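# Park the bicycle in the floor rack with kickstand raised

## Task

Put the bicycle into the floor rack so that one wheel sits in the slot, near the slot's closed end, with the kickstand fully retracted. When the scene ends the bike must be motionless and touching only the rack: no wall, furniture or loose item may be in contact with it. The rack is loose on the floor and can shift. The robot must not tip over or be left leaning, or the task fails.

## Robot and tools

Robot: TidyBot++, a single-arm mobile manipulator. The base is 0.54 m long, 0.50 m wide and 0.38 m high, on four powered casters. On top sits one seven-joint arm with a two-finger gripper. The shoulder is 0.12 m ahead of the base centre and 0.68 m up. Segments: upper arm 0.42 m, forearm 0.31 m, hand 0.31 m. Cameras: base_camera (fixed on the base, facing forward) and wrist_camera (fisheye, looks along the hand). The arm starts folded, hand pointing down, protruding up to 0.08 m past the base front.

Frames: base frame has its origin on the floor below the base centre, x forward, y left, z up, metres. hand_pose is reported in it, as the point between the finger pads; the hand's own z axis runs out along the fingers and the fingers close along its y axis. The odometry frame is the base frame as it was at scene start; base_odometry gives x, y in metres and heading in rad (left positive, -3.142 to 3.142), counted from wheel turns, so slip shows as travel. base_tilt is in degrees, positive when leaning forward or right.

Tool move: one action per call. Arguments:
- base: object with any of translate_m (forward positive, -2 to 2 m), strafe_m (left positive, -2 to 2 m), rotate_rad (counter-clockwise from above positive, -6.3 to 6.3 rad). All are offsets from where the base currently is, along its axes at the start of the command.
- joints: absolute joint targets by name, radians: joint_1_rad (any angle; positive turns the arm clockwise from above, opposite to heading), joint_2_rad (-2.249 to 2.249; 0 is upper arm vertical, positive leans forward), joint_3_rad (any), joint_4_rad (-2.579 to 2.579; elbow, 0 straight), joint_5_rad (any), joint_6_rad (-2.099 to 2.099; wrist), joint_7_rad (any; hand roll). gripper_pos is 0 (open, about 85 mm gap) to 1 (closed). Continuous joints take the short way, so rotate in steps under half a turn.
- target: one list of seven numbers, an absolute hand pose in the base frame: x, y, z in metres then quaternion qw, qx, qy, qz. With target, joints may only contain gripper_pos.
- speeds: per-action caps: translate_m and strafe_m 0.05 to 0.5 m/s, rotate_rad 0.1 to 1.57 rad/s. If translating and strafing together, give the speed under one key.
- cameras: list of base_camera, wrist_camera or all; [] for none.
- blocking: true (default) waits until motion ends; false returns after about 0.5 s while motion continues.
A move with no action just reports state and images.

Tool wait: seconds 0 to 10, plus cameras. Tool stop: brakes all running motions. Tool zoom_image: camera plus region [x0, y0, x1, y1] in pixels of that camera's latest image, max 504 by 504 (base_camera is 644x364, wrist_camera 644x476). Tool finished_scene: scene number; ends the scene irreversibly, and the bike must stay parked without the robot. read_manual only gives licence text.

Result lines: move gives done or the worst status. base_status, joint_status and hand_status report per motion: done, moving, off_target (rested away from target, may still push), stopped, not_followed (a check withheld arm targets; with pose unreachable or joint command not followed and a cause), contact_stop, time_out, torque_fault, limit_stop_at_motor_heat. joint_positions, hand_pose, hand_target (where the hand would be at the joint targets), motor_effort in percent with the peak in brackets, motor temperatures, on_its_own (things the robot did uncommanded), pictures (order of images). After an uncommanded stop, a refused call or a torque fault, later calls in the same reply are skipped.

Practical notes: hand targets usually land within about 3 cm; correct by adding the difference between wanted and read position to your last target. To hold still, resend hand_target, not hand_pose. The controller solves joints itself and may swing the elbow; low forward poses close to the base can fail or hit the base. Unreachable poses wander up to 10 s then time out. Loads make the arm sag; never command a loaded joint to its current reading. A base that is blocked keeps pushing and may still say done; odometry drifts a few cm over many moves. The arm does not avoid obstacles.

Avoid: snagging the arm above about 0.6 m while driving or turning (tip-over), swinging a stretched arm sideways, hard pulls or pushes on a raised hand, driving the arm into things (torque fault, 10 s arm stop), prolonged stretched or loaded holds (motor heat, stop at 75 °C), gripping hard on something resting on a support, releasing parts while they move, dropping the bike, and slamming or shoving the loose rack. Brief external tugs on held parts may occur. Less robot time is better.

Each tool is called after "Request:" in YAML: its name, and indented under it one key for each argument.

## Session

Request:
move:

Scene clock: 0.00 s.
Motor temperatures (°C): [40 37 33 36 41 41 46]
base_odometry: x=+0.000 y=+0.000 heading=+0.000
base_tilt: forward=+0.0 right=+0.0
base_status: not commanded
joint_positions: joint_1_rad=+0.017 joint_2_rad=-0.314 joint_3_rad=+3.099 joint_4_rad=-2.517 joint_5_rad=-0.022 joint_6_rad=-0.833 joint_7_rad=+1.527 gripper_pos=+0.000
joint_status: not commanded
motor_effort: joint_1_rad=-1 joint_2_rad=-1 joint_3_rad=+2 joint_4_rad=+13 joint_5_rad=+0 joint_6_rad=+1 joint_7_rad=+0
hand_pose: x=+0.2749 y=+0.0088 z=+0.5864 quat_wxyz=(-0.004, +0.998, -0.017, +0.053) (m; base frame)
hand_target: x=+0.2746 y=+0.0088 z=+0.5863 quat_wxyz=(-0.004, +0.998, -0.017, +0.053) (m; base frame)
hand_status: not commanded
pictures: base_camera, wrist_camera

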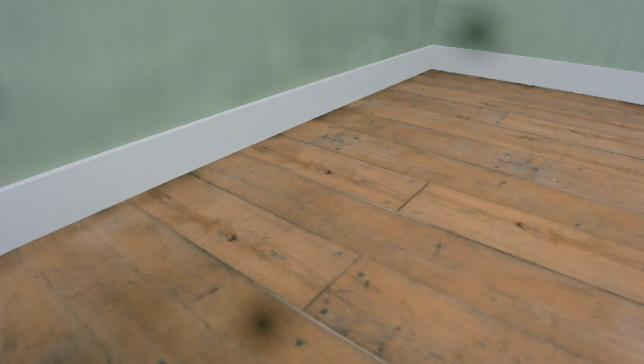

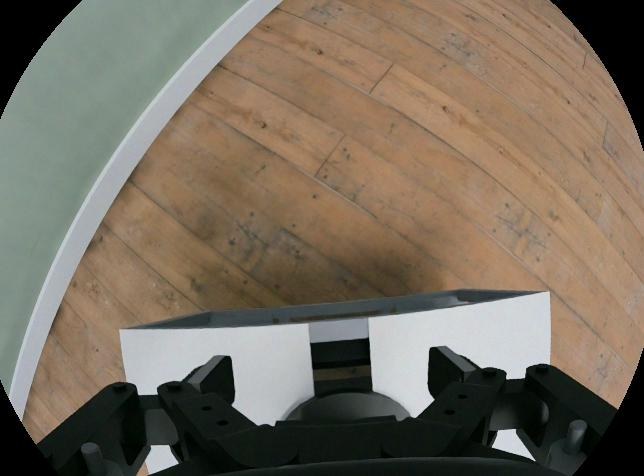

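Scene 1 is done. For scene 2, I'll start with a scan of the room.

Request:
move:
  base: {"rotate_rad": -1.3}
  joints: {"joint_1_rad": 0.0, "joint_2_rad": -0.6, "joint_3_rad": 3.14, "joint_4_rad": -2.4, "joint_5_rad": 0.05, "joint_6_rad": 0.0, "joint_7_rad": 1.65}

Request:
move:
  base: {"rotate_rad": -1.4}

Request:
move:
  base: {"rotate_rad": -1.4}

Scene clock: 6.20 s.
Motor temperatures (°C): [40 37 33 36 41 41 46]
move: done
base_odometry: x=+0.000 y=+0.000 heading=-1.300
base_tilt: forward=-0.1 right=+0.1
base_status: done
joint_positions: joint_1_rad=+0.008 joint_2_rad=-0.585 joint_3_rad=+3.127 joint_4_rad=-2.413 joint_5_rad=-0.013 joint_6_rad=-0.079 joint_7_rad=+1.573 gripper_pos=+0.000
joint_status: all done
motor_effort: joint_1_rad=+0(2) joint_2_rad=+1(3) joint_3_rad=+2(4) joint_4_rad=+20(20) joint_5_rad=+0(2) joint_6_rad=+9(10) joint_7_rad=+0(1)
hand_pose: x=+0.4844 y=+0.0044 z=+0.8495 quat_wxyz=(-0.001, +0.816, +0.000, +0.579) (m; base frame)
hand_target: x=+0.4907 y=+0.0020 z=+0.8869 quat_wxyz=(+0.040, +0.782, +0.051, +0.620) (m; base frame)
hand_status: not commanded
pictures: base_camera, wrist_camera

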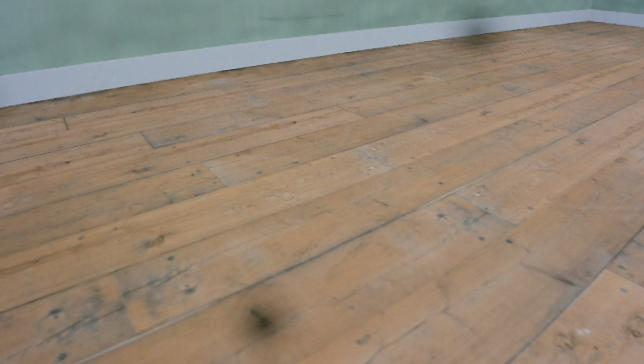

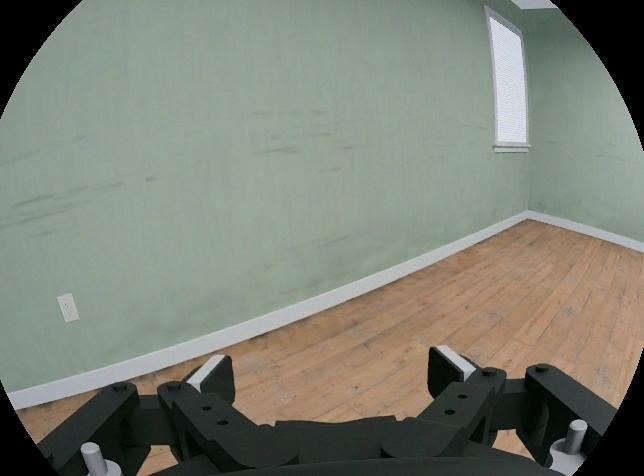

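Scene clock: 8.37 s.
Motor temperatures (°C): [40 37 33 36 41 41 46]
move: done
base_odometry: x=+0.000 y=+0.000 heading=-2.699
base_tilt: forward=-0.1 right=+0.0
base_status: done
joint_positions: joint_1_rad=+0.006 joint_2_rad=-0.585 joint_3_rad=+3.130 joint_4_rad=-2.413 joint_5_rad=-0.013 joint_6_rad=-0.076 joint_7_rad=+1.573 gripper_pos=+0.000
joint_status: not commanded
motor_effort: joint_1_rad=+0(2) joint_2_rad=+0(1) joint_3_rad=+2(3) joint_4_rad=+19(20) joint_5_rad=+0(1) joint_6_rad=+8(10) joint_7_rad=+0(0)
hand_pose: x=+0.4846 y=+0.0040 z=+0.8503 quat_wxyz=(-0.002, +0.815, -0.001, +0.580) (m; base frame)
hand_target: x=+0.4907 y=+0.0020 z=+0.8869 quat_wxyz=(+0.040, +0.782, +0.051, +0.620) (m; base frame)
hand_status: not commanded
pictures: base_camera, wrist_camera

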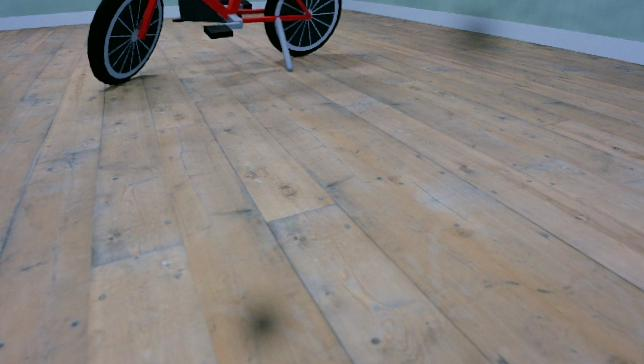

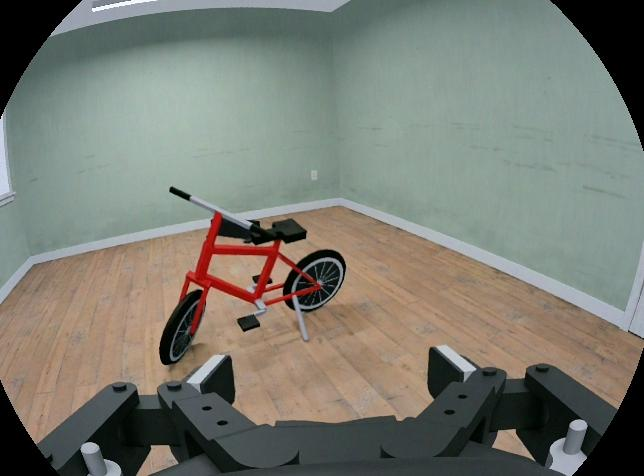

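Scene clock: 10.57 s.
Motor temperatures (°C): [40 37 33 36 41 41 46]
move: done
base_odometry: x=+0.000 y=+0.000 heading=+2.185
base_tilt: forward=-0.1 right=+0.0
base_status: done
joint_positions: joint_1_rad=+0.005 joint_2_rad=-0.585 joint_3_rad=+3.131 joint_4_rad=-2.413 joint_5_rad=-0.013 joint_6_rad=-0.076 joint_7_rad=+1.573 gripper_pos=+0.000
joint_status: not commanded
motor_effort: joint_1_rad=-1(2) joint_2_rad=+1(1) joint_3_rad=+2(3) joint_4_rad=+19(20) joint_5_rad=+0(1) joint_6_rad=+9(9) joint_7_rad=+0(0)
hand_pose: x=+0.4847 y=+0.0037 z=+0.8504 quat_wxyz=(-0.002, +0.815, -0.001, +0.580) (m; base frame)
hand_target: x=+0.4907 y=+0.0020 z=+0.8869 quat_wxyz=(+0.040, +0.782, +0.051, +0.620) (m; base frame)
hand_status: not commanded
pictures: base_camera, wrist_camera

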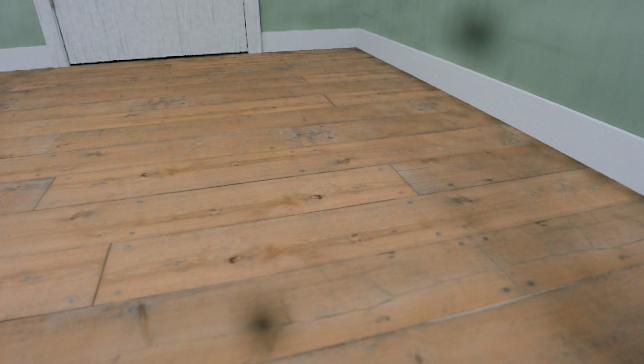

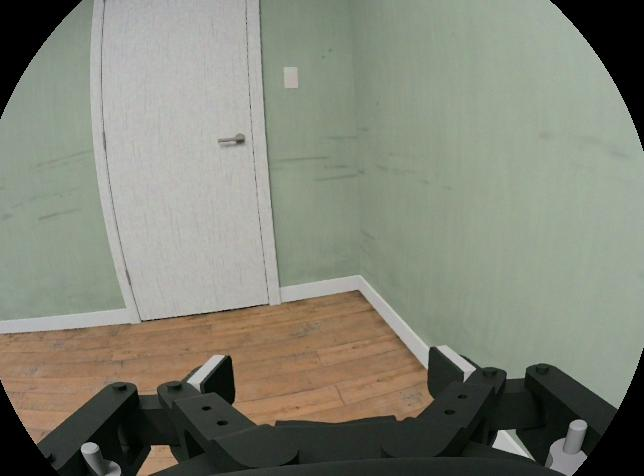

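Request:
move:
  base: {"rotate_rad": 1.3}

Request:
zoom_image:
  camera: "wrist_camera"
  region: [60, 120, 460, 400]

Request:
zoom_image:
  camera: "base_camera"
  region: [40, 0, 400, 120]

Scene clock: 15.37 s.
Motor temperatures (°C): [40 37 33 36 41 41 46]
move: done
base_odometry: x=+0.000 y=+0.000 heading=-2.799
base_tilt: forward=-0.1 right=+0.0
base_status: done
joint_positions: joint_1_rad=+0.003 joint_2_rad=-0.585 joint_3_rad=+3.133 joint_4_rad=-2.413 joint_5_rad=-0.013 joint_6_rad=-0.076 joint_7_rad=+1.573 gripper_pos=+0.000
joint_status: not commanded
motor_effort: joint_1_rad=+0(2) joint_2_rad=+0(1) joint_3_rad=+2(4) joint_4_rad=+20(20) joint_5_rad=+1(1) joint_6_rad=+9(10) joint_7_rad=+0(0)
hand_pose: x=+0.4847 y=+0.0039 z=+0.8505 quat_wxyz=(-0.003, +0.815, -0.001, +0.580) (m; base frame)
hand_target: x=+0.4907 y=+0.0020 z=+0.8869 quat_wxyz=(+0.040, +0.782, +0.051, +0.620) (m; base frame)
hand_status: not commanded
pictures: base_camera, wrist_camera

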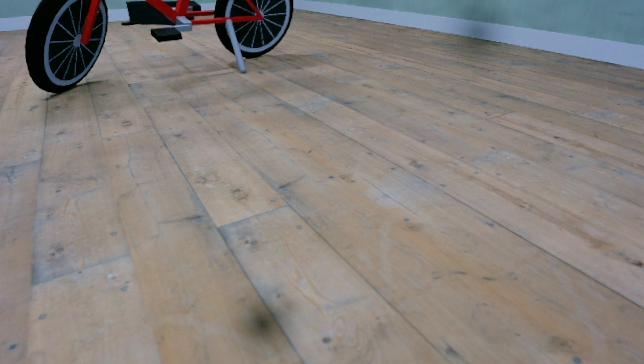

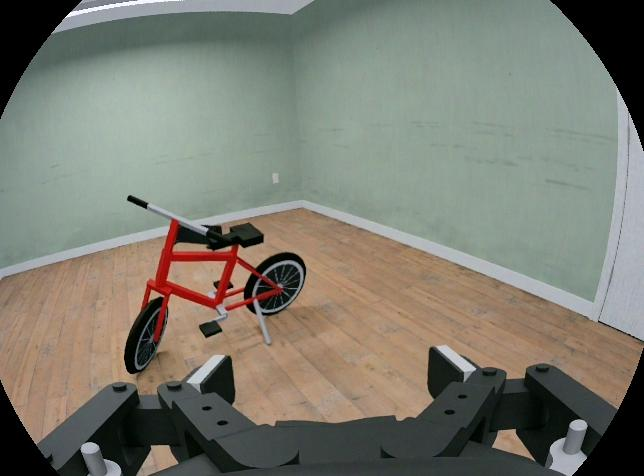

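Scaled by 1.260.

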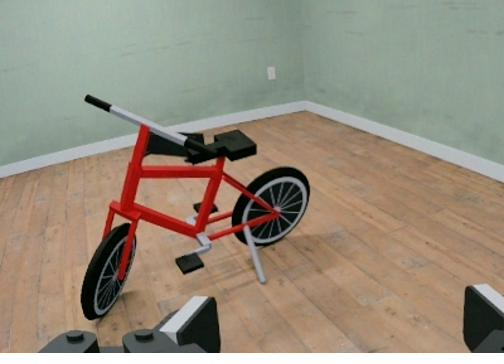

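Scaled by 1.400.

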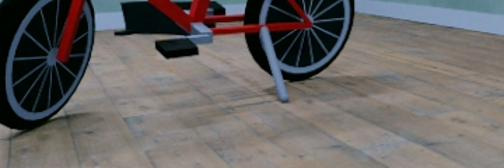

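Request:
move:
  base: {"translate_m": 0.786, "strafe_m": 1.312}

Request:
zoom_image:
  camera: "base_camera"
  region: [0, 0, 500, 200]

Scene clock: 60.27 s.
Motor temperatures (°C): [40 36 33 36 41 42 46]
move: done
base_odometry: x=-0.300 y=-1.500 heading=-2.799
base_tilt: forward=-0.1 right=+0.0
base_status: done
joint_positions: joint_1_rad=+0.003 joint_2_rad=-0.586 joint_3_rad=+3.133 joint_4_rad=-2.413 joint_5_rad=-0.013 joint_6_rad=-0.075 joint_7_rad=+1.573 gripper_pos=+0.000
joint_status: not commanded
motor_effort: joint_1_rad=-1(1) joint_2_rad=+1(2) joint_3_rad=+2(3) joint_4_rad=+19(21) joint_5_rad=+0(1) joint_6_rad=+8(10) joint_7_rad=+0(0)
hand_pose: x=+0.4845 y=+0.0039 z=+0.8512 quat_wxyz=(-0.003, +0.814, -0.001, +0.581) (m; base frame)
hand_target: x=+0.4907 y=+0.0020 z=+0.8869 quat_wxyz=(+0.040, +0.782, +0.051, +0.620) (m; base frame)
hand_status: not commanded
pictures: base_camera, wrist_camera

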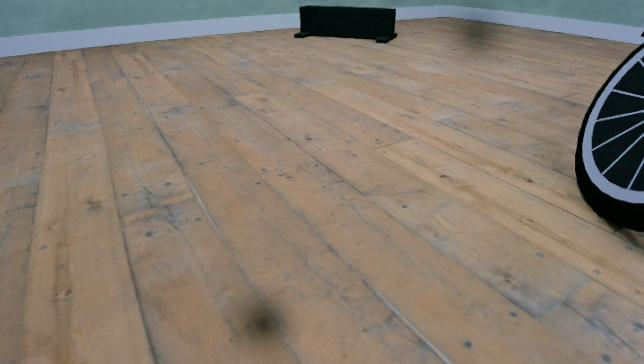

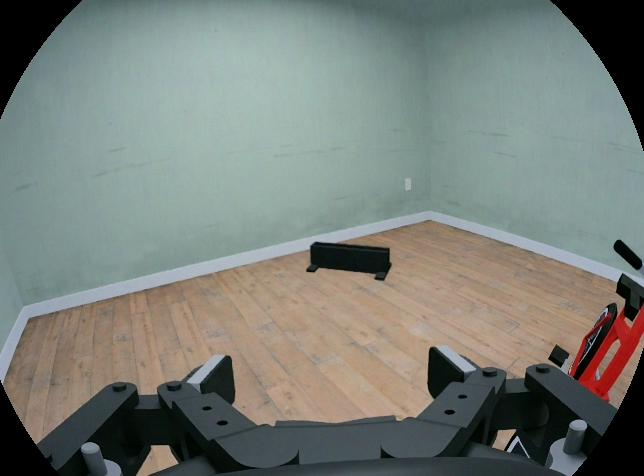

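Scaled by 1.008.

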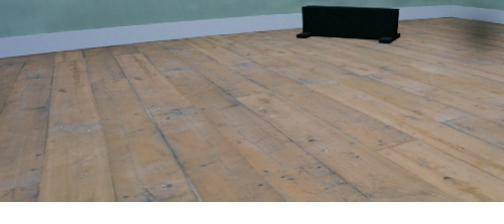

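Request:
zoom_image:
  camera: "wrist_camera"
  region: [270, 210, 430, 300]

Request:
zoom_image:
  camera: "base_camera"
  region: [270, 0, 430, 60]

Scaled by 3.150.

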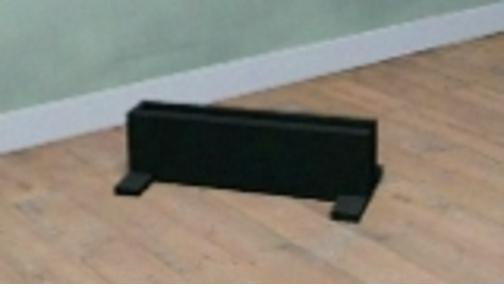

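Scaled by 3.150.

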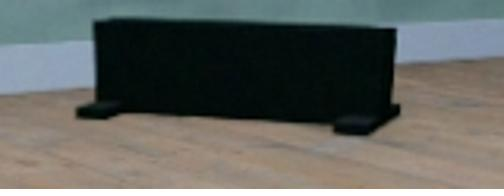

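Request:
move:
  base: {"translate_m": 1.163, "strafe_m": 0.286, "rotate_rad": -0.308}
  joints: {"joint_6_rad": -0.4}

Request:
zoom_image:
  camera: "wrist_camera"
  region: [170, 180, 470, 400]

Scene clock: 86.20 s.
Motor temperatures (°C): [40 36 33 36 41 42 46]
move: done
base_odometry: x=-1.299 y=-2.160 heading=-3.107
base_tilt: forward=-0.1 right=+0.0
base_status: done
joint_positions: joint_1_rad=+0.003 joint_2_rad=-0.596 joint_3_rad=+3.134 joint_4_rad=-2.410 joint_5_rad=-0.012 joint_6_rad=-0.367 joint_7_rad=+1.573 gripper_pos=+0.000
joint_status: all done
motor_effort: joint_1_rad=-1(2) joint_2_rad=+2(3) joint_3_rad=+2(3) joint_4_rad=+19(21) joint_5_rad=+0(1) joint_6_rad=+8(10) joint_7_rad=+0(0)
hand_pose: x=+0.4429 y=+0.0043 z=+0.7757 quat_wxyz=(-0.003, +0.887, +0.000, +0.462) (m; base frame)
hand_target: x=+0.4393 y=-0.0042 z=+0.7746 quat_wxyz=(+0.037, +0.890, +0.052, +0.452) (m; base frame)
hand_status: not commanded
pictures: base_camera, wrist_camera

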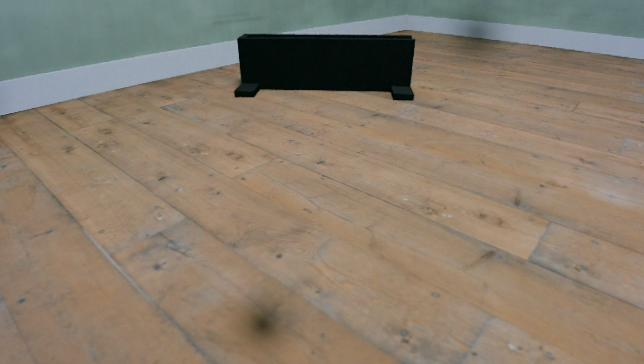

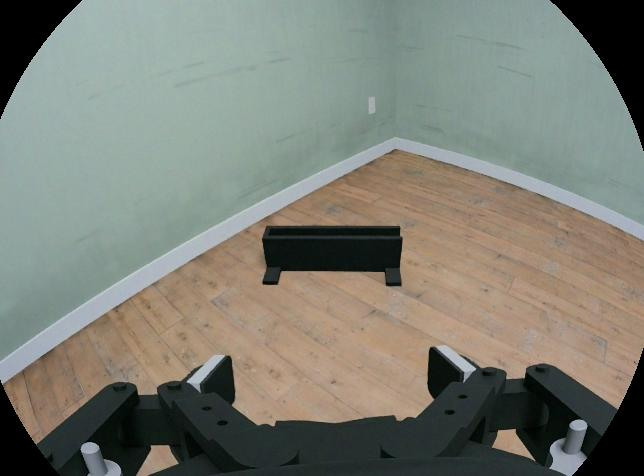

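Scaled by 1.680.

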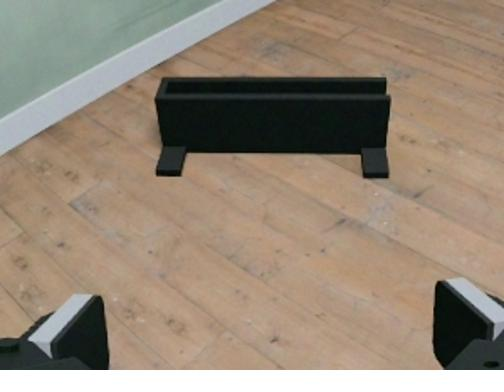

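Request:
move:
  base: {"translate_m": 0.66}
  joints: {"joint_1_rad": 0.0, "joint_2_rad": 1.09, "joint_4_rad": -1.50, "joint_5_rad": 0.0, "joint_6_rad": -0.61, "joint_7_rad": -0.07, "gripper_pos": 0.4}

Scene clock: 102.53 s.
Motor temperatures (°C): [40 36 33 36 41 42 46]
move: done
base_odometry: x=-1.959 y=-2.183 heading=-3.107
base_tilt: forward=+0.0 right=+0.0
base_status: done
joint_positions: joint_1_rad=+0.003 joint_2_rad=+1.086 joint_3_rad=+3.134 joint_4_rad=-1.525 joint_5_rad=-0.012 joint_6_rad=-0.536 joint_7_rad=+0.009 gripper_pos=+0.400
joint_status: all done
motor_effort: joint_1_rad=-1(2) joint_2_rad=-40(41) joint_3_rad=+1(3) joint_4_rad=+8(21) joint_5_rad=+0(1) joint_6_rad=+0(9) joint_7_rad=+0(1)
hand_pose: x=+0.6485 y=+0.0064 z=+0.2954 quat_wxyz=(-0.003, +0.707, -0.707, -0.007) (m; base frame)
hand_target: x=+0.6386 y=+0.0023 z=+0.2979 quat_wxyz=(+0.021, +0.682, -0.731, -0.020) (m; base frame)
hand_status: not commanded
pictures: base_camera, wrist_camera

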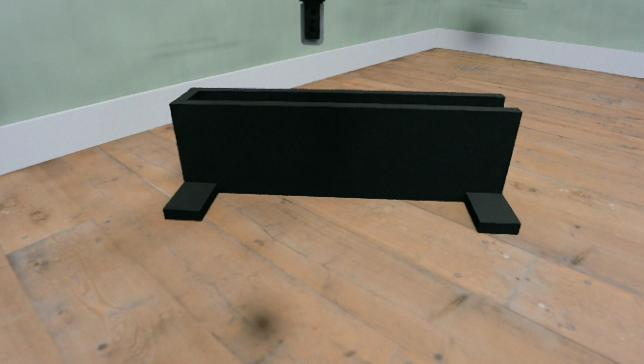

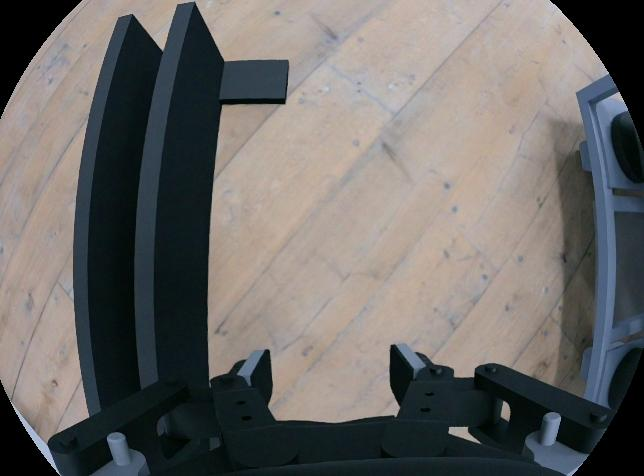

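Request:
move:
  base: {"translate_m": 0.148, "rotate_rad": -0.04}

Request:
move:
  joints: {"joint_2_rad": 1.481, "joint_4_rad": -1.295, "joint_6_rad": -0.30}

Scene clock: 112.17 s.
Motor temperatures (°C): [40 36 33 36 41 42 46]
move: done
base_odometry: x=-2.107 y=-2.188 heading=+3.136
base_tilt: forward=-0.1 right=+0.0
base_status: done
joint_positions: joint_1_rad=+0.004 joint_2_rad=+1.087 joint_3_rad=+3.137 joint_4_rad=-1.515 joint_5_rad=-0.012 joint_6_rad=-0.541 joint_7_rad=+0.007 gripper_pos=+0.400
joint_status: not commanded
motor_effort: joint_1_rad=-1(4) joint_2_rad=-40(41) joint_3_rad=+1(3) joint_4_rad=+7(9) joint_5_rad=+0(1) joint_6_rad=+0(2) joint_7_rad=+0(0)
hand_pose: x=+0.6527 y=+0.0038 z=+0.2969 quat_wxyz=(-0.003, +0.705, -0.709, -0.004) (m; base frame)
hand_target: x=+0.6386 y=+0.0023 z=+0.2979 quat_wxyz=(+0.021, +0.682, -0.731, -0.020) (m; base frame)
hand_status: not commanded
pictures: base_camera, wrist_camera

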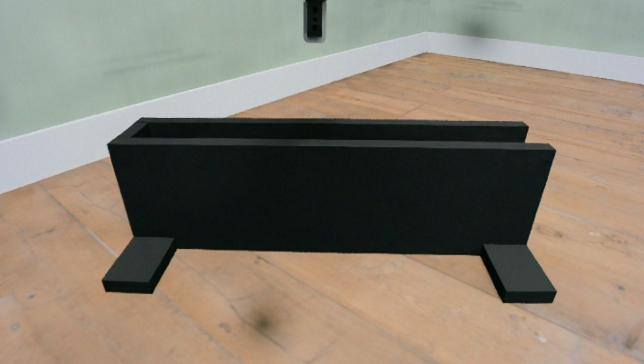

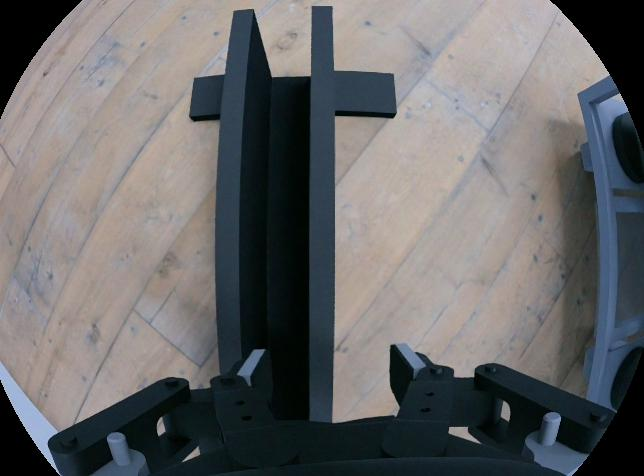

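Scene clock: 113.70 s.
Motor temperatures (°C): [40 36 33 36 41 42 46]
move: done
base_odometry: x=-2.107 y=-2.188 heading=+3.136
base_tilt: forward=+0.0 right=+0.0
base_status: not commanded
joint_positions: joint_1_rad=+0.004 joint_2_rad=+1.471 joint_3_rad=+3.137 joint_4_rad=-1.318 joint_5_rad=-0.012 joint_6_rad=-0.372 joint_7_rad=+0.007 gripper_pos=+0.400
joint_status: all done
motor_effort: joint_1_rad=-1(1) joint_2_rad=-41(43) joint_3_rad=+1(2) joint_4_rad=+4(8) joint_5_rad=+0(1) joint_6_rad=-1(3) joint_7_rad=+0(0)
hand_pose: x=+0.6405 y=+0.0034 z=+0.1178 quat_wxyz=(+0.003, +0.704, -0.710, -0.010) (m; base frame)
hand_target: x=+0.6708 y=+0.0023 z=+0.1154 quat_wxyz=(-0.025, +0.682, -0.731, +0.022) (m; base frame)
hand_status: not commanded
pictures: base_camera, wrist_camera

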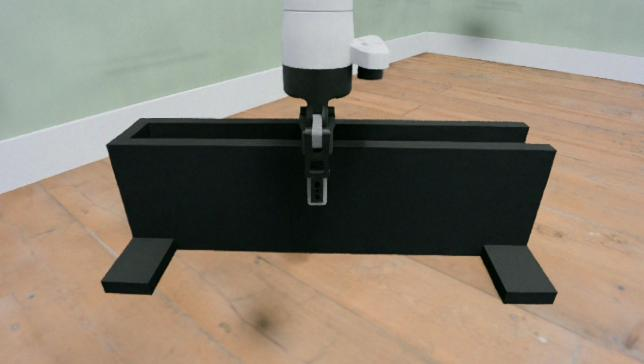

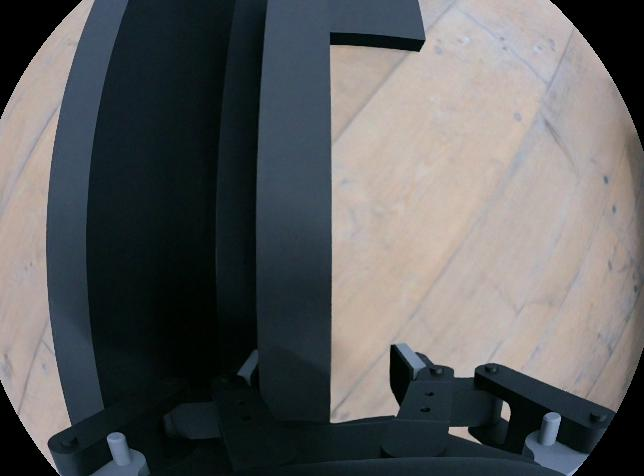

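Request:
move:
  base: {"translate_m": 0.012}

Request:
move:
  joints: {"gripper_pos": 1.0}

Request:
move:
  base: {"translate_m": -1.4}
  speeds: {"translate_m": 0.25}

Scene clock: 120.23 s.
Motor temperatures (°C): [40 37 33 36 41 42 46]
move: done
base_odometry: x=-2.119 y=-2.188 heading=+3.135
base_tilt: forward=+0.0 right=+0.0
base_status: done
joint_positions: joint_1_rad=+0.004 joint_2_rad=+1.473 joint_3_rad=+3.137 joint_4_rad=-1.312 joint_5_rad=-0.012 joint_6_rad=-0.368 joint_7_rad=+0.007 gripper_pos=+0.400
joint_status: not commanded
motor_effort: joint_1_rad=-1(3) joint_2_rad=-41(42) joint_3_rad=+0(2) joint_4_rad=+5(6) joint_5_rad=+0(1) joint_6_rad=+0(1) joint_7_rad=+0(0)
hand_pose: x=+0.6441 y=+0.0035 z=+0.1173 quat_wxyz=(+0.001, +0.704, -0.710, -0.007) (m; base frame)
hand_target: x=+0.6708 y=+0.0023 z=+0.1154 quat_wxyz=(-0.025, +0.682, -0.731, +0.022) (m; base frame)
hand_status: not commanded
pictures: base_camera, wrist_camera

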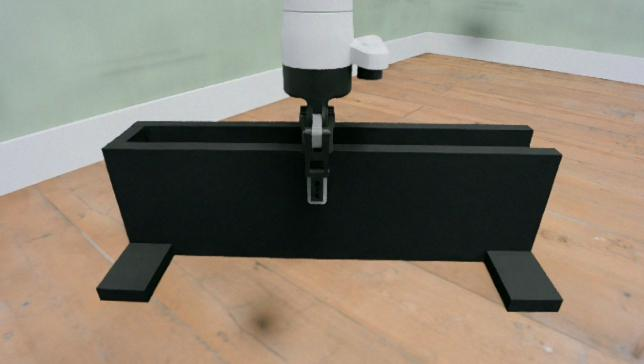

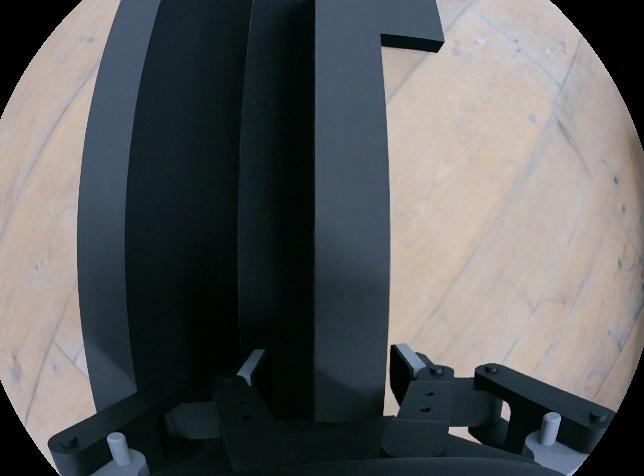

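Scene clock: 121.10 s.
Motor temperatures (°C): [40 37 33 36 41 42 46]
move: off_target
base_odometry: x=-2.119 y=-2.188 heading=+3.135
base_tilt: forward=+0.0 right=+0.1
base_status: not commanded
joint_positions: joint_1_rad=+0.004 joint_2_rad=+1.474 joint_3_rad=+3.137 joint_4_rad=-1.310 joint_5_rad=-0.012 joint_6_rad=-0.353 joint_7_rad=+0.000 gripper_pos=+0.800
joint_status: gripper_pos off_target (ended at +0.800, target +1.000)
motor_effort: joint_1_rad=-1(4) joint_2_rad=-38(49) joint_3_rad=+1(2) joint_4_rad=+6(9) joint_5_rad=+1(3) joint_6_rad=+1(4) joint_7_rad=+0(3)
hand_pose: x=+0.6498 y=+0.0033 z=+0.1171 quat_wxyz=(-0.005, +0.702, -0.713, -0.001) (m; base frame)
hand_target: x=+0.6708 y=+0.0023 z=+0.1154 quat_wxyz=(-0.025, +0.682, -0.731, +0.022) (m; base frame)
hand_status: not commanded
pictures: base_camera, wrist_camera

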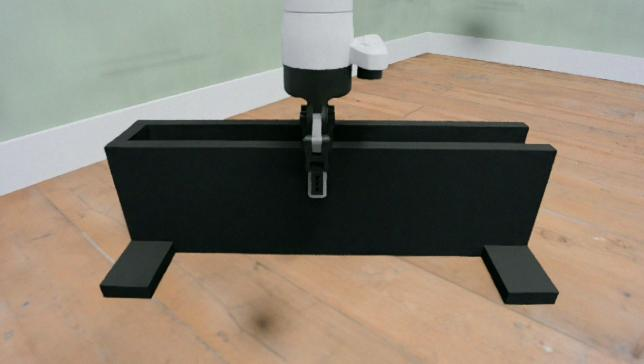

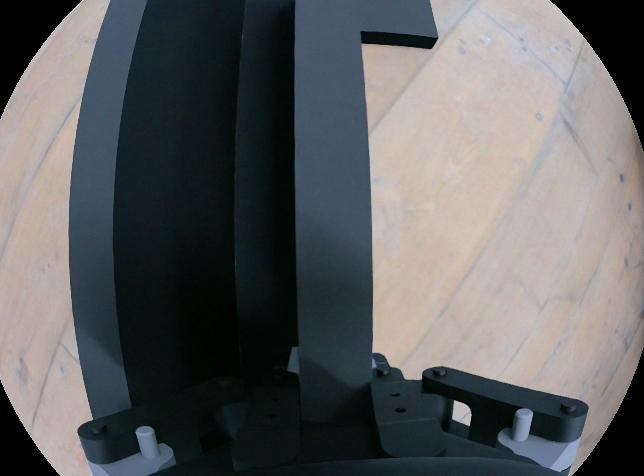

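Scene clock: 127.60 s.
Motor temperatures (°C): [40 37 33 36 41 42 46]
move: done
base_odometry: x=-0.719 y=-2.197 heading=+3.136
base_tilt: forward=-0.1 right=+0.0
base_status: done
joint_positions: joint_1_rad=+0.003 joint_2_rad=+1.476 joint_3_rad=+3.137 joint_4_rad=-1.297 joint_5_rad=-0.012 joint_6_rad=-0.350 joint_7_rad=+0.000 gripper_pos=+0.800
joint_status: not commanded
motor_effort: joint_1_rad=+0(3) joint_2_rad=-40(44) joint_3_rad=+0(2) joint_4_rad=+7(7) joint_5_rad=+0(1) joint_6_rad=+6(6) joint_7_rad=+0(0)
hand_pose: x=+0.6570 y=+0.0040 z=+0.1173 quat_wxyz=(-0.010, +0.702, -0.712, +0.003) (m; base frame)
hand_target: x=+0.6708 y=+0.0023 z=+0.1154 quat_wxyz=(-0.025, +0.682, -0.731, +0.022) (m; base frame)
hand_status: not commanded
pictures: base_camera, wrist_camera

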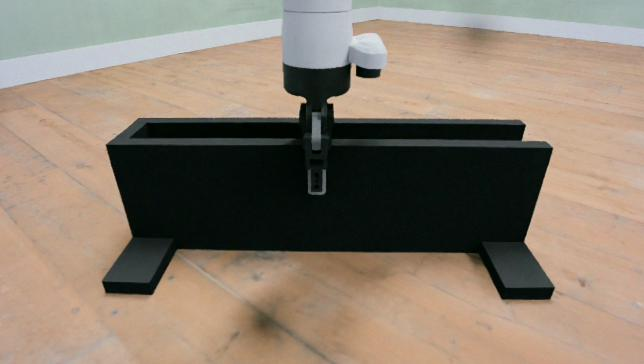

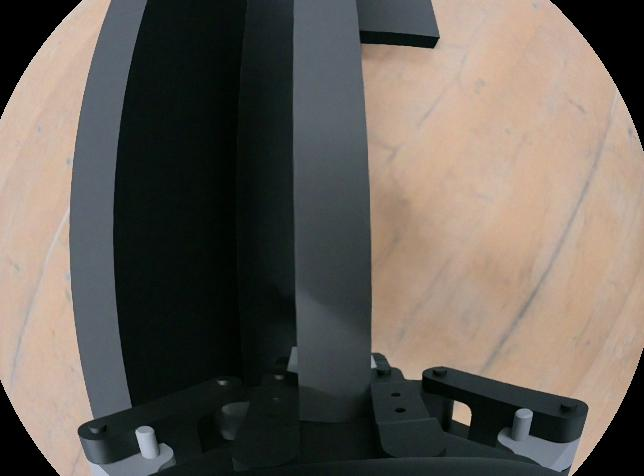

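Request:
move:
  base: {"translate_m": -0.417, "strafe_m": -0.602, "rotate_rad": 0.55}
  speeds: {"translate_m": 0.2, "rotate_rad": 0.2}

Scene clock: 137.40 s.
Motor temperatures (°C): [40 37 33 36 41 41 46]
move: done
base_odometry: x=-0.298 y=-1.598 heading=-2.597
base_tilt: forward=-0.1 right=+0.0
base_status: done
joint_positions: joint_1_rad=-0.007 joint_2_rad=+1.476 joint_3_rad=+3.137 joint_4_rad=-1.296 joint_5_rad=-0.012 joint_6_rad=-0.349 joint_7_rad=-0.003 gripper_pos=+0.800
joint_status: not commanded
motor_effort: joint_1_rad=-1(4) joint_2_rad=-39(43) joint_3_rad=-1(3) joint_4_rad=+6(7) joint_5_rad=+0(2) joint_6_rad=+5(7) joint_7_rad=+0(1)
hand_pose: x=+0.6577 y=+0.0093 z=+0.1174 quat_wxyz=(-0.010, +0.704, -0.710, +0.004) (m; base frame)
hand_target: x=+0.6708 y=+0.0023 z=+0.1154 quat_wxyz=(-0.025, +0.682, -0.731, +0.022) (m; base frame)
hand_status: not commanded
pictures: base_camera, wrist_camera

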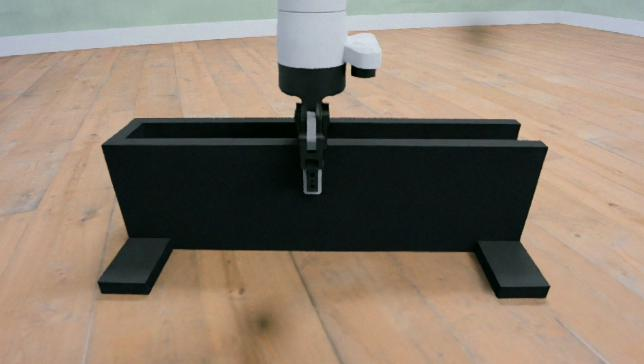

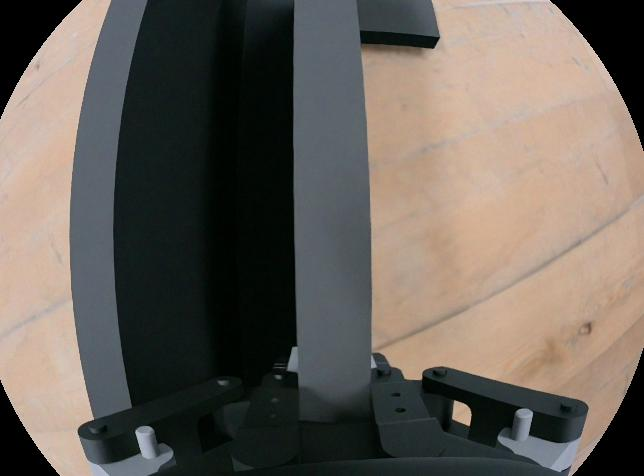

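Request:
move:
  base: {"translate_m": -0.534, "strafe_m": -0.525, "rotate_rad": 0.52}
  speeds: {"translate_m": 0.2, "rotate_rad": 0.2}

Scene clock: 144.97 s.
Motor temperatures (°C): [40 37 33 36 41 41 46]
move: done
base_odometry: x=-0.113 y=-0.872 heading=-2.076
base_tilt: forward=+0.0 right=+0.0
base_status: done
joint_positions: joint_1_rad=-0.008 joint_2_rad=+1.476 joint_3_rad=+3.137 joint_4_rad=-1.295 joint_5_rad=-0.012 joint_6_rad=-0.349 joint_7_rad=-0.003 gripper_pos=+0.800
joint_status: not commanded
motor_effort: joint_1_rad=-1(4) joint_2_rad=-40(43) joint_3_rad=+0(4) joint_4_rad=+6(7) joint_5_rad=+0(1) joint_6_rad=+5(6) joint_7_rad=+0(1)
hand_pose: x=+0.6587 y=+0.0095 z=+0.1176 quat_wxyz=(-0.011, +0.705, -0.710, +0.005) (m; base frame)
hand_target: x=+0.6708 y=+0.0023 z=+0.1154 quat_wxyz=(-0.025, +0.682, -0.731, +0.022) (m; base frame)
hand_status: not commanded
pictures: base_camera, wrist_camera

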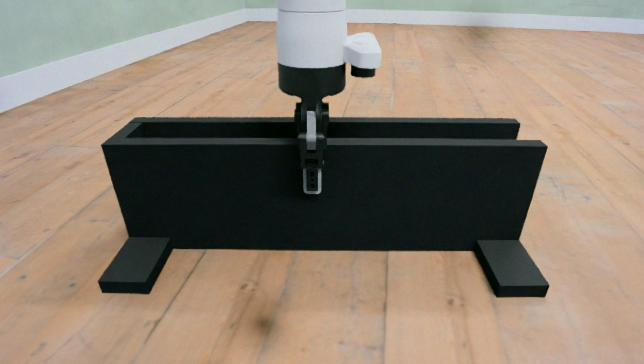

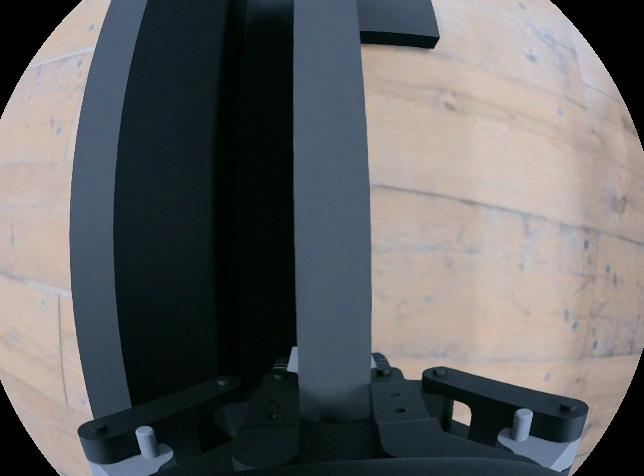

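Request:
move:
  joints: {"gripper_pos": 0.4}

Request:
move:
  joints: {"joint_2_rad": 0.9, "joint_4_rad": -1.8, "joint_6_rad": -0.4}

Request:
move:
  joints: {"joint_2_rad": -0.6, "joint_4_rad": -2.4, "joint_6_rad": -0.4, "joint_7_rad": 1.65}
  base: {"strafe_m": -0.45}

Scene clock: 151.23 s.
Motor temperatures (°C): [40 37 33 36 41 41 46]
move: done
base_odometry: x=-0.113 y=-0.872 heading=-2.076
base_tilt: forward=-0.1 right=+0.0
base_status: not commanded
joint_positions: joint_1_rad=-0.008 joint_2_rad=+1.477 joint_3_rad=+3.137 joint_4_rad=-1.295 joint_5_rad=-0.012 joint_6_rad=-0.342 joint_7_rad=-0.003 gripper_pos=+0.400
joint_status: all done
motor_effort: joint_1_rad=-1(1) joint_2_rad=-41(43) joint_3_rad=+0(1) joint_4_rad=+5(7) joint_5_rad=+0(1) joint_6_rad=+0(6) joint_7_rad=+0(0)
hand_pose: x=+0.6603 y=+0.0094 z=+0.1172 quat_wxyz=(-0.013, +0.704, -0.710, +0.007) (m; base frame)
hand_target: x=+0.6708 y=+0.0023 z=+0.1154 quat_wxyz=(-0.025, +0.682, -0.731, +0.022) (m; base frame)
hand_status: not commanded
pictures: base_camera, wrist_camera

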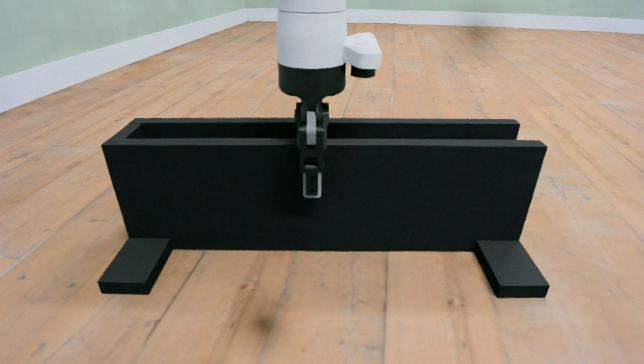

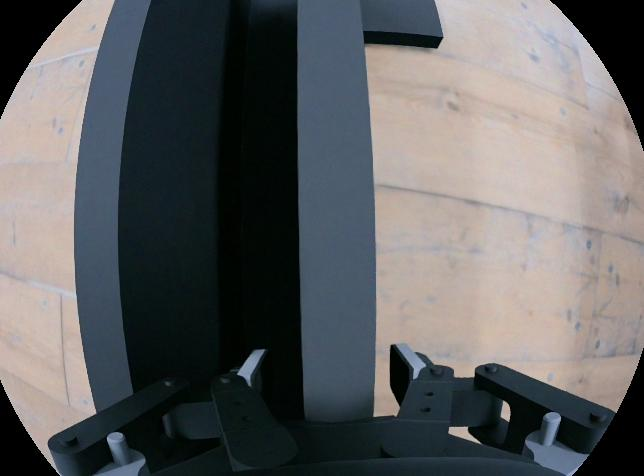

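Scene clock: 153.03 s.
Motor temperatures (°C): [40 37 33 36 41 41 46]
move: done
base_odometry: x=-0.113 y=-0.872 heading=-2.076
base_tilt: forward=+0.0 right=+0.0
base_status: not commanded
joint_positions: joint_1_rad=-0.008 joint_2_rad=+0.922 joint_3_rad=+3.137 joint_4_rad=-1.774 joint_5_rad=-0.012 joint_6_rad=-0.342 joint_7_rad=-0.003 gripper_pos=+0.400
joint_status: all done
motor_effort: joint_1_rad=-1(1) joint_2_rad=-35(44) joint_3_rad=+1(2) joint_4_rad=+6(8) joint_5_rad=+1(1) joint_6_rad=+1(2) joint_7_rad=+0(0)
hand_pose: x=+0.6216 y=+0.0090 z=+0.3426 quat_wxyz=(-0.040, +0.704, -0.708, +0.033) (m; base frame)
hand_target: x=+0.5959 y=+0.0022 z=+0.3481 quat_wxyz=(-0.016, +0.682, -0.731, +0.014) (m; base frame)
hand_status: not commanded
pictures: base_camera, wrist_camera

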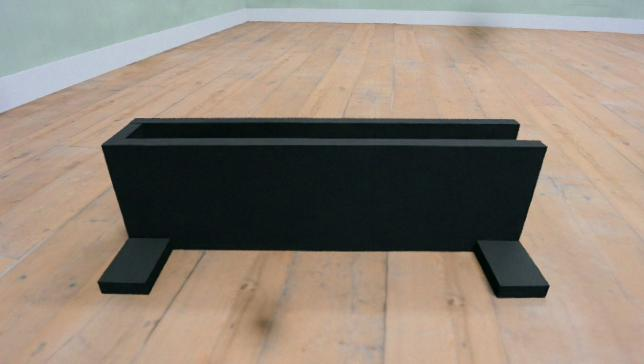

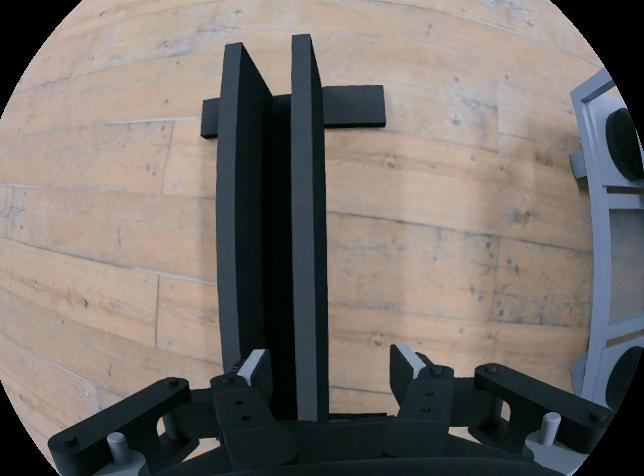

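Scene clock: 156.13 s.
Motor temperatures (°C): [40 37 33 36 41 41 46]
move: done
base_odometry: x=-0.507 y=-0.654 heading=-2.077
base_tilt: forward=+0.0 right=+0.1
base_status: done
joint_positions: joint_1_rad=+0.006 joint_2_rad=-0.585 joint_3_rad=+3.139 joint_4_rad=-2.371 joint_5_rad=-0.012 joint_6_rad=-0.342 joint_7_rad=+1.571 gripper_pos=+0.400
joint_status: all done
motor_effort: joint_1_rad=-1(4) joint_2_rad=+1(38) joint_3_rad=+2(3) joint_4_rad=+19(20) joint_5_rad=+0(1) joint_6_rad=+8(9) joint_7_rad=+0(1)
hand_pose: x=+0.4580 y=+0.0015 z=+0.8011 quat_wxyz=(-0.003, +0.874, -0.006, +0.486) (m; base frame)
hand_target: x=+0.4392 y=+0.0018 z=+0.7745 quat_wxyz=(+0.018, +0.890, +0.036, +0.453) (m; base frame)
hand_status: not commanded
pictures: base_camera, wrist_camera

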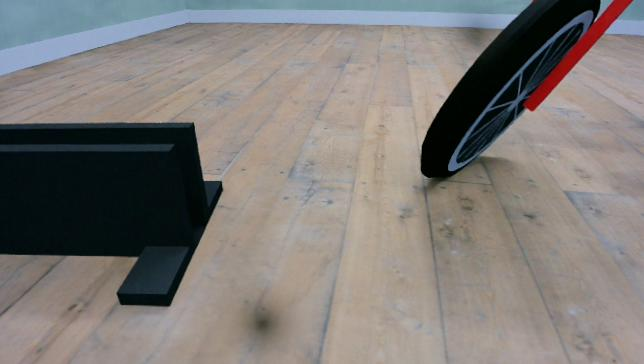

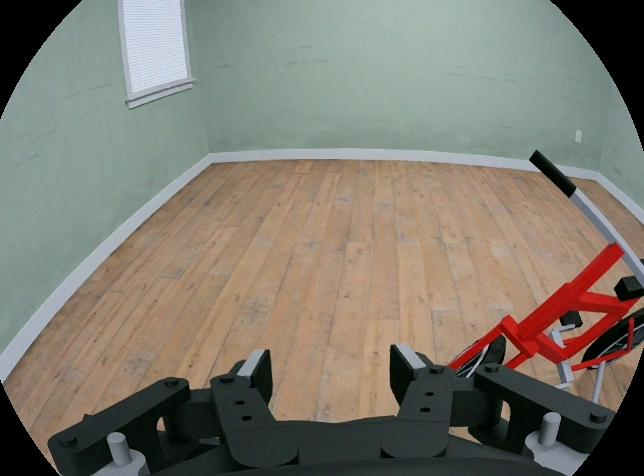

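Request:
move:
  base: {"translate_m": -0.35, "strafe_m": -0.25}

Request:
move:
  base: {"strafe_m": -0.3}

Scene clock: 167.33 s.
Motor temperatures (°C): [39 37 33 36 41 41 46]
move: done
base_odometry: x=-0.556 y=-0.226 heading=-2.076
base_tilt: forward=+0.0 right=+0.0
base_status: done
joint_positions: joint_1_rad=+0.006 joint_2_rad=-0.592 joint_3_rad=+3.139 joint_4_rad=-2.373 joint_5_rad=-0.012 joint_6_rad=-0.342 joint_7_rad=+1.573 gripper_pos=+0.400
joint_status: not commanded
motor_effort: joint_1_rad=-1(1) joint_2_rad=+1(2) joint_3_rad=+2(3) joint_4_rad=+18(20) joint_5_rad=+0(1) joint_6_rad=+8(9) joint_7_rad=+0(0)
hand_pose: x=+0.4567 y=+0.0015 z=+0.8020 quat_wxyz=(-0.003, +0.873, -0.005, +0.487) (m; base frame)
hand_target: x=+0.4392 y=+0.0018 z=+0.7745 quat_wxyz=(+0.018, +0.890, +0.036, +0.453) (m; base frame)
hand_status: not commanded
pictures: base_camera, wrist_camera

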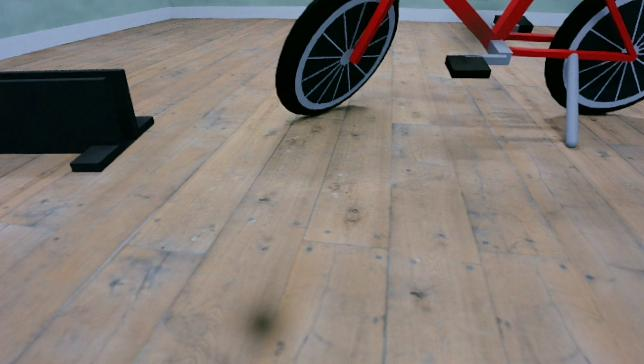

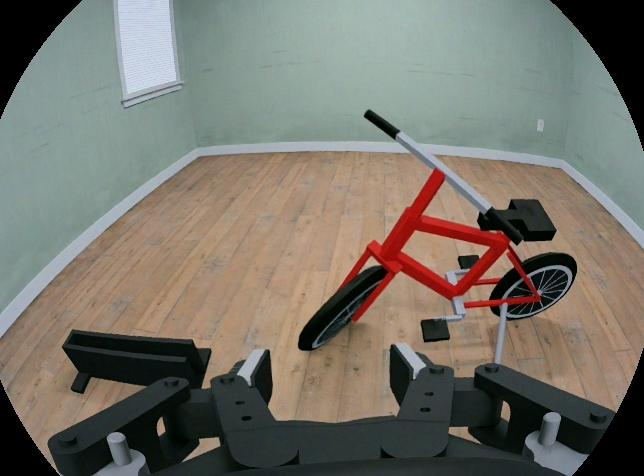

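Scene clock: 169.17 s.
Motor temperatures (°C): [39 37 33 36 41 41 46]
move: done
base_odometry: x=-0.819 y=-0.081 heading=-2.077
base_tilt: forward=+0.0 right=+0.0
base_status: done
joint_positions: joint_1_rad=+0.006 joint_2_rad=-0.592 joint_3_rad=+3.139 joint_4_rad=-2.373 joint_5_rad=-0.012 joint_6_rad=-0.342 joint_7_rad=+1.573 gripper_pos=+0.400
joint_status: not commanded
motor_effort: joint_1_rad=-1(1) joint_2_rad=+1(1) joint_3_rad=+2(4) joint_4_rad=+19(20) joint_5_rad=+0(1) joint_6_rad=+9(9) joint_7_rad=+0(0)
hand_pose: x=+0.4566 y=+0.0014 z=+0.8020 quat_wxyz=(-0.003, +0.873, -0.005, +0.488) (m; base frame)
hand_target: x=+0.4392 y=+0.0018 z=+0.7745 quat_wxyz=(+0.018, +0.890, +0.036, +0.453) (m; base frame)
hand_status: not commanded
pictures: base_camera, wrist_camera

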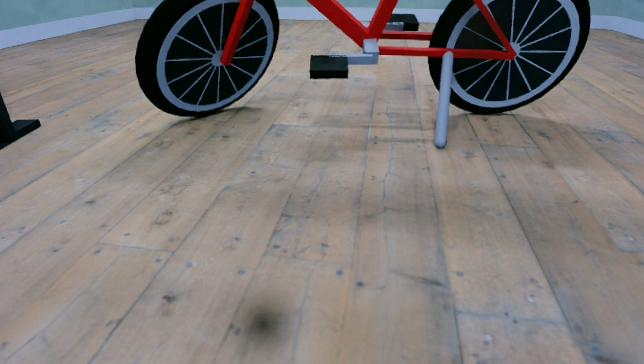

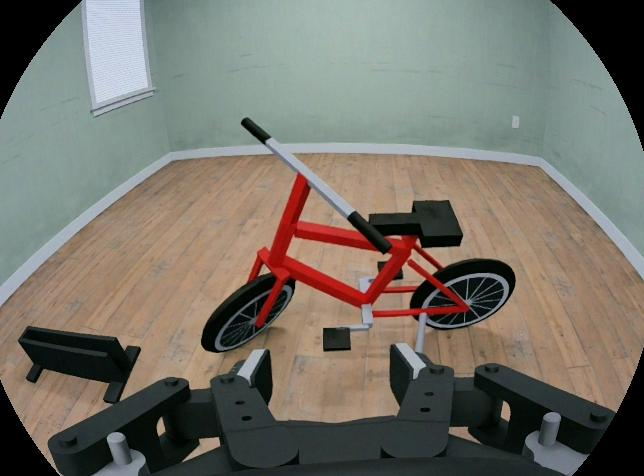

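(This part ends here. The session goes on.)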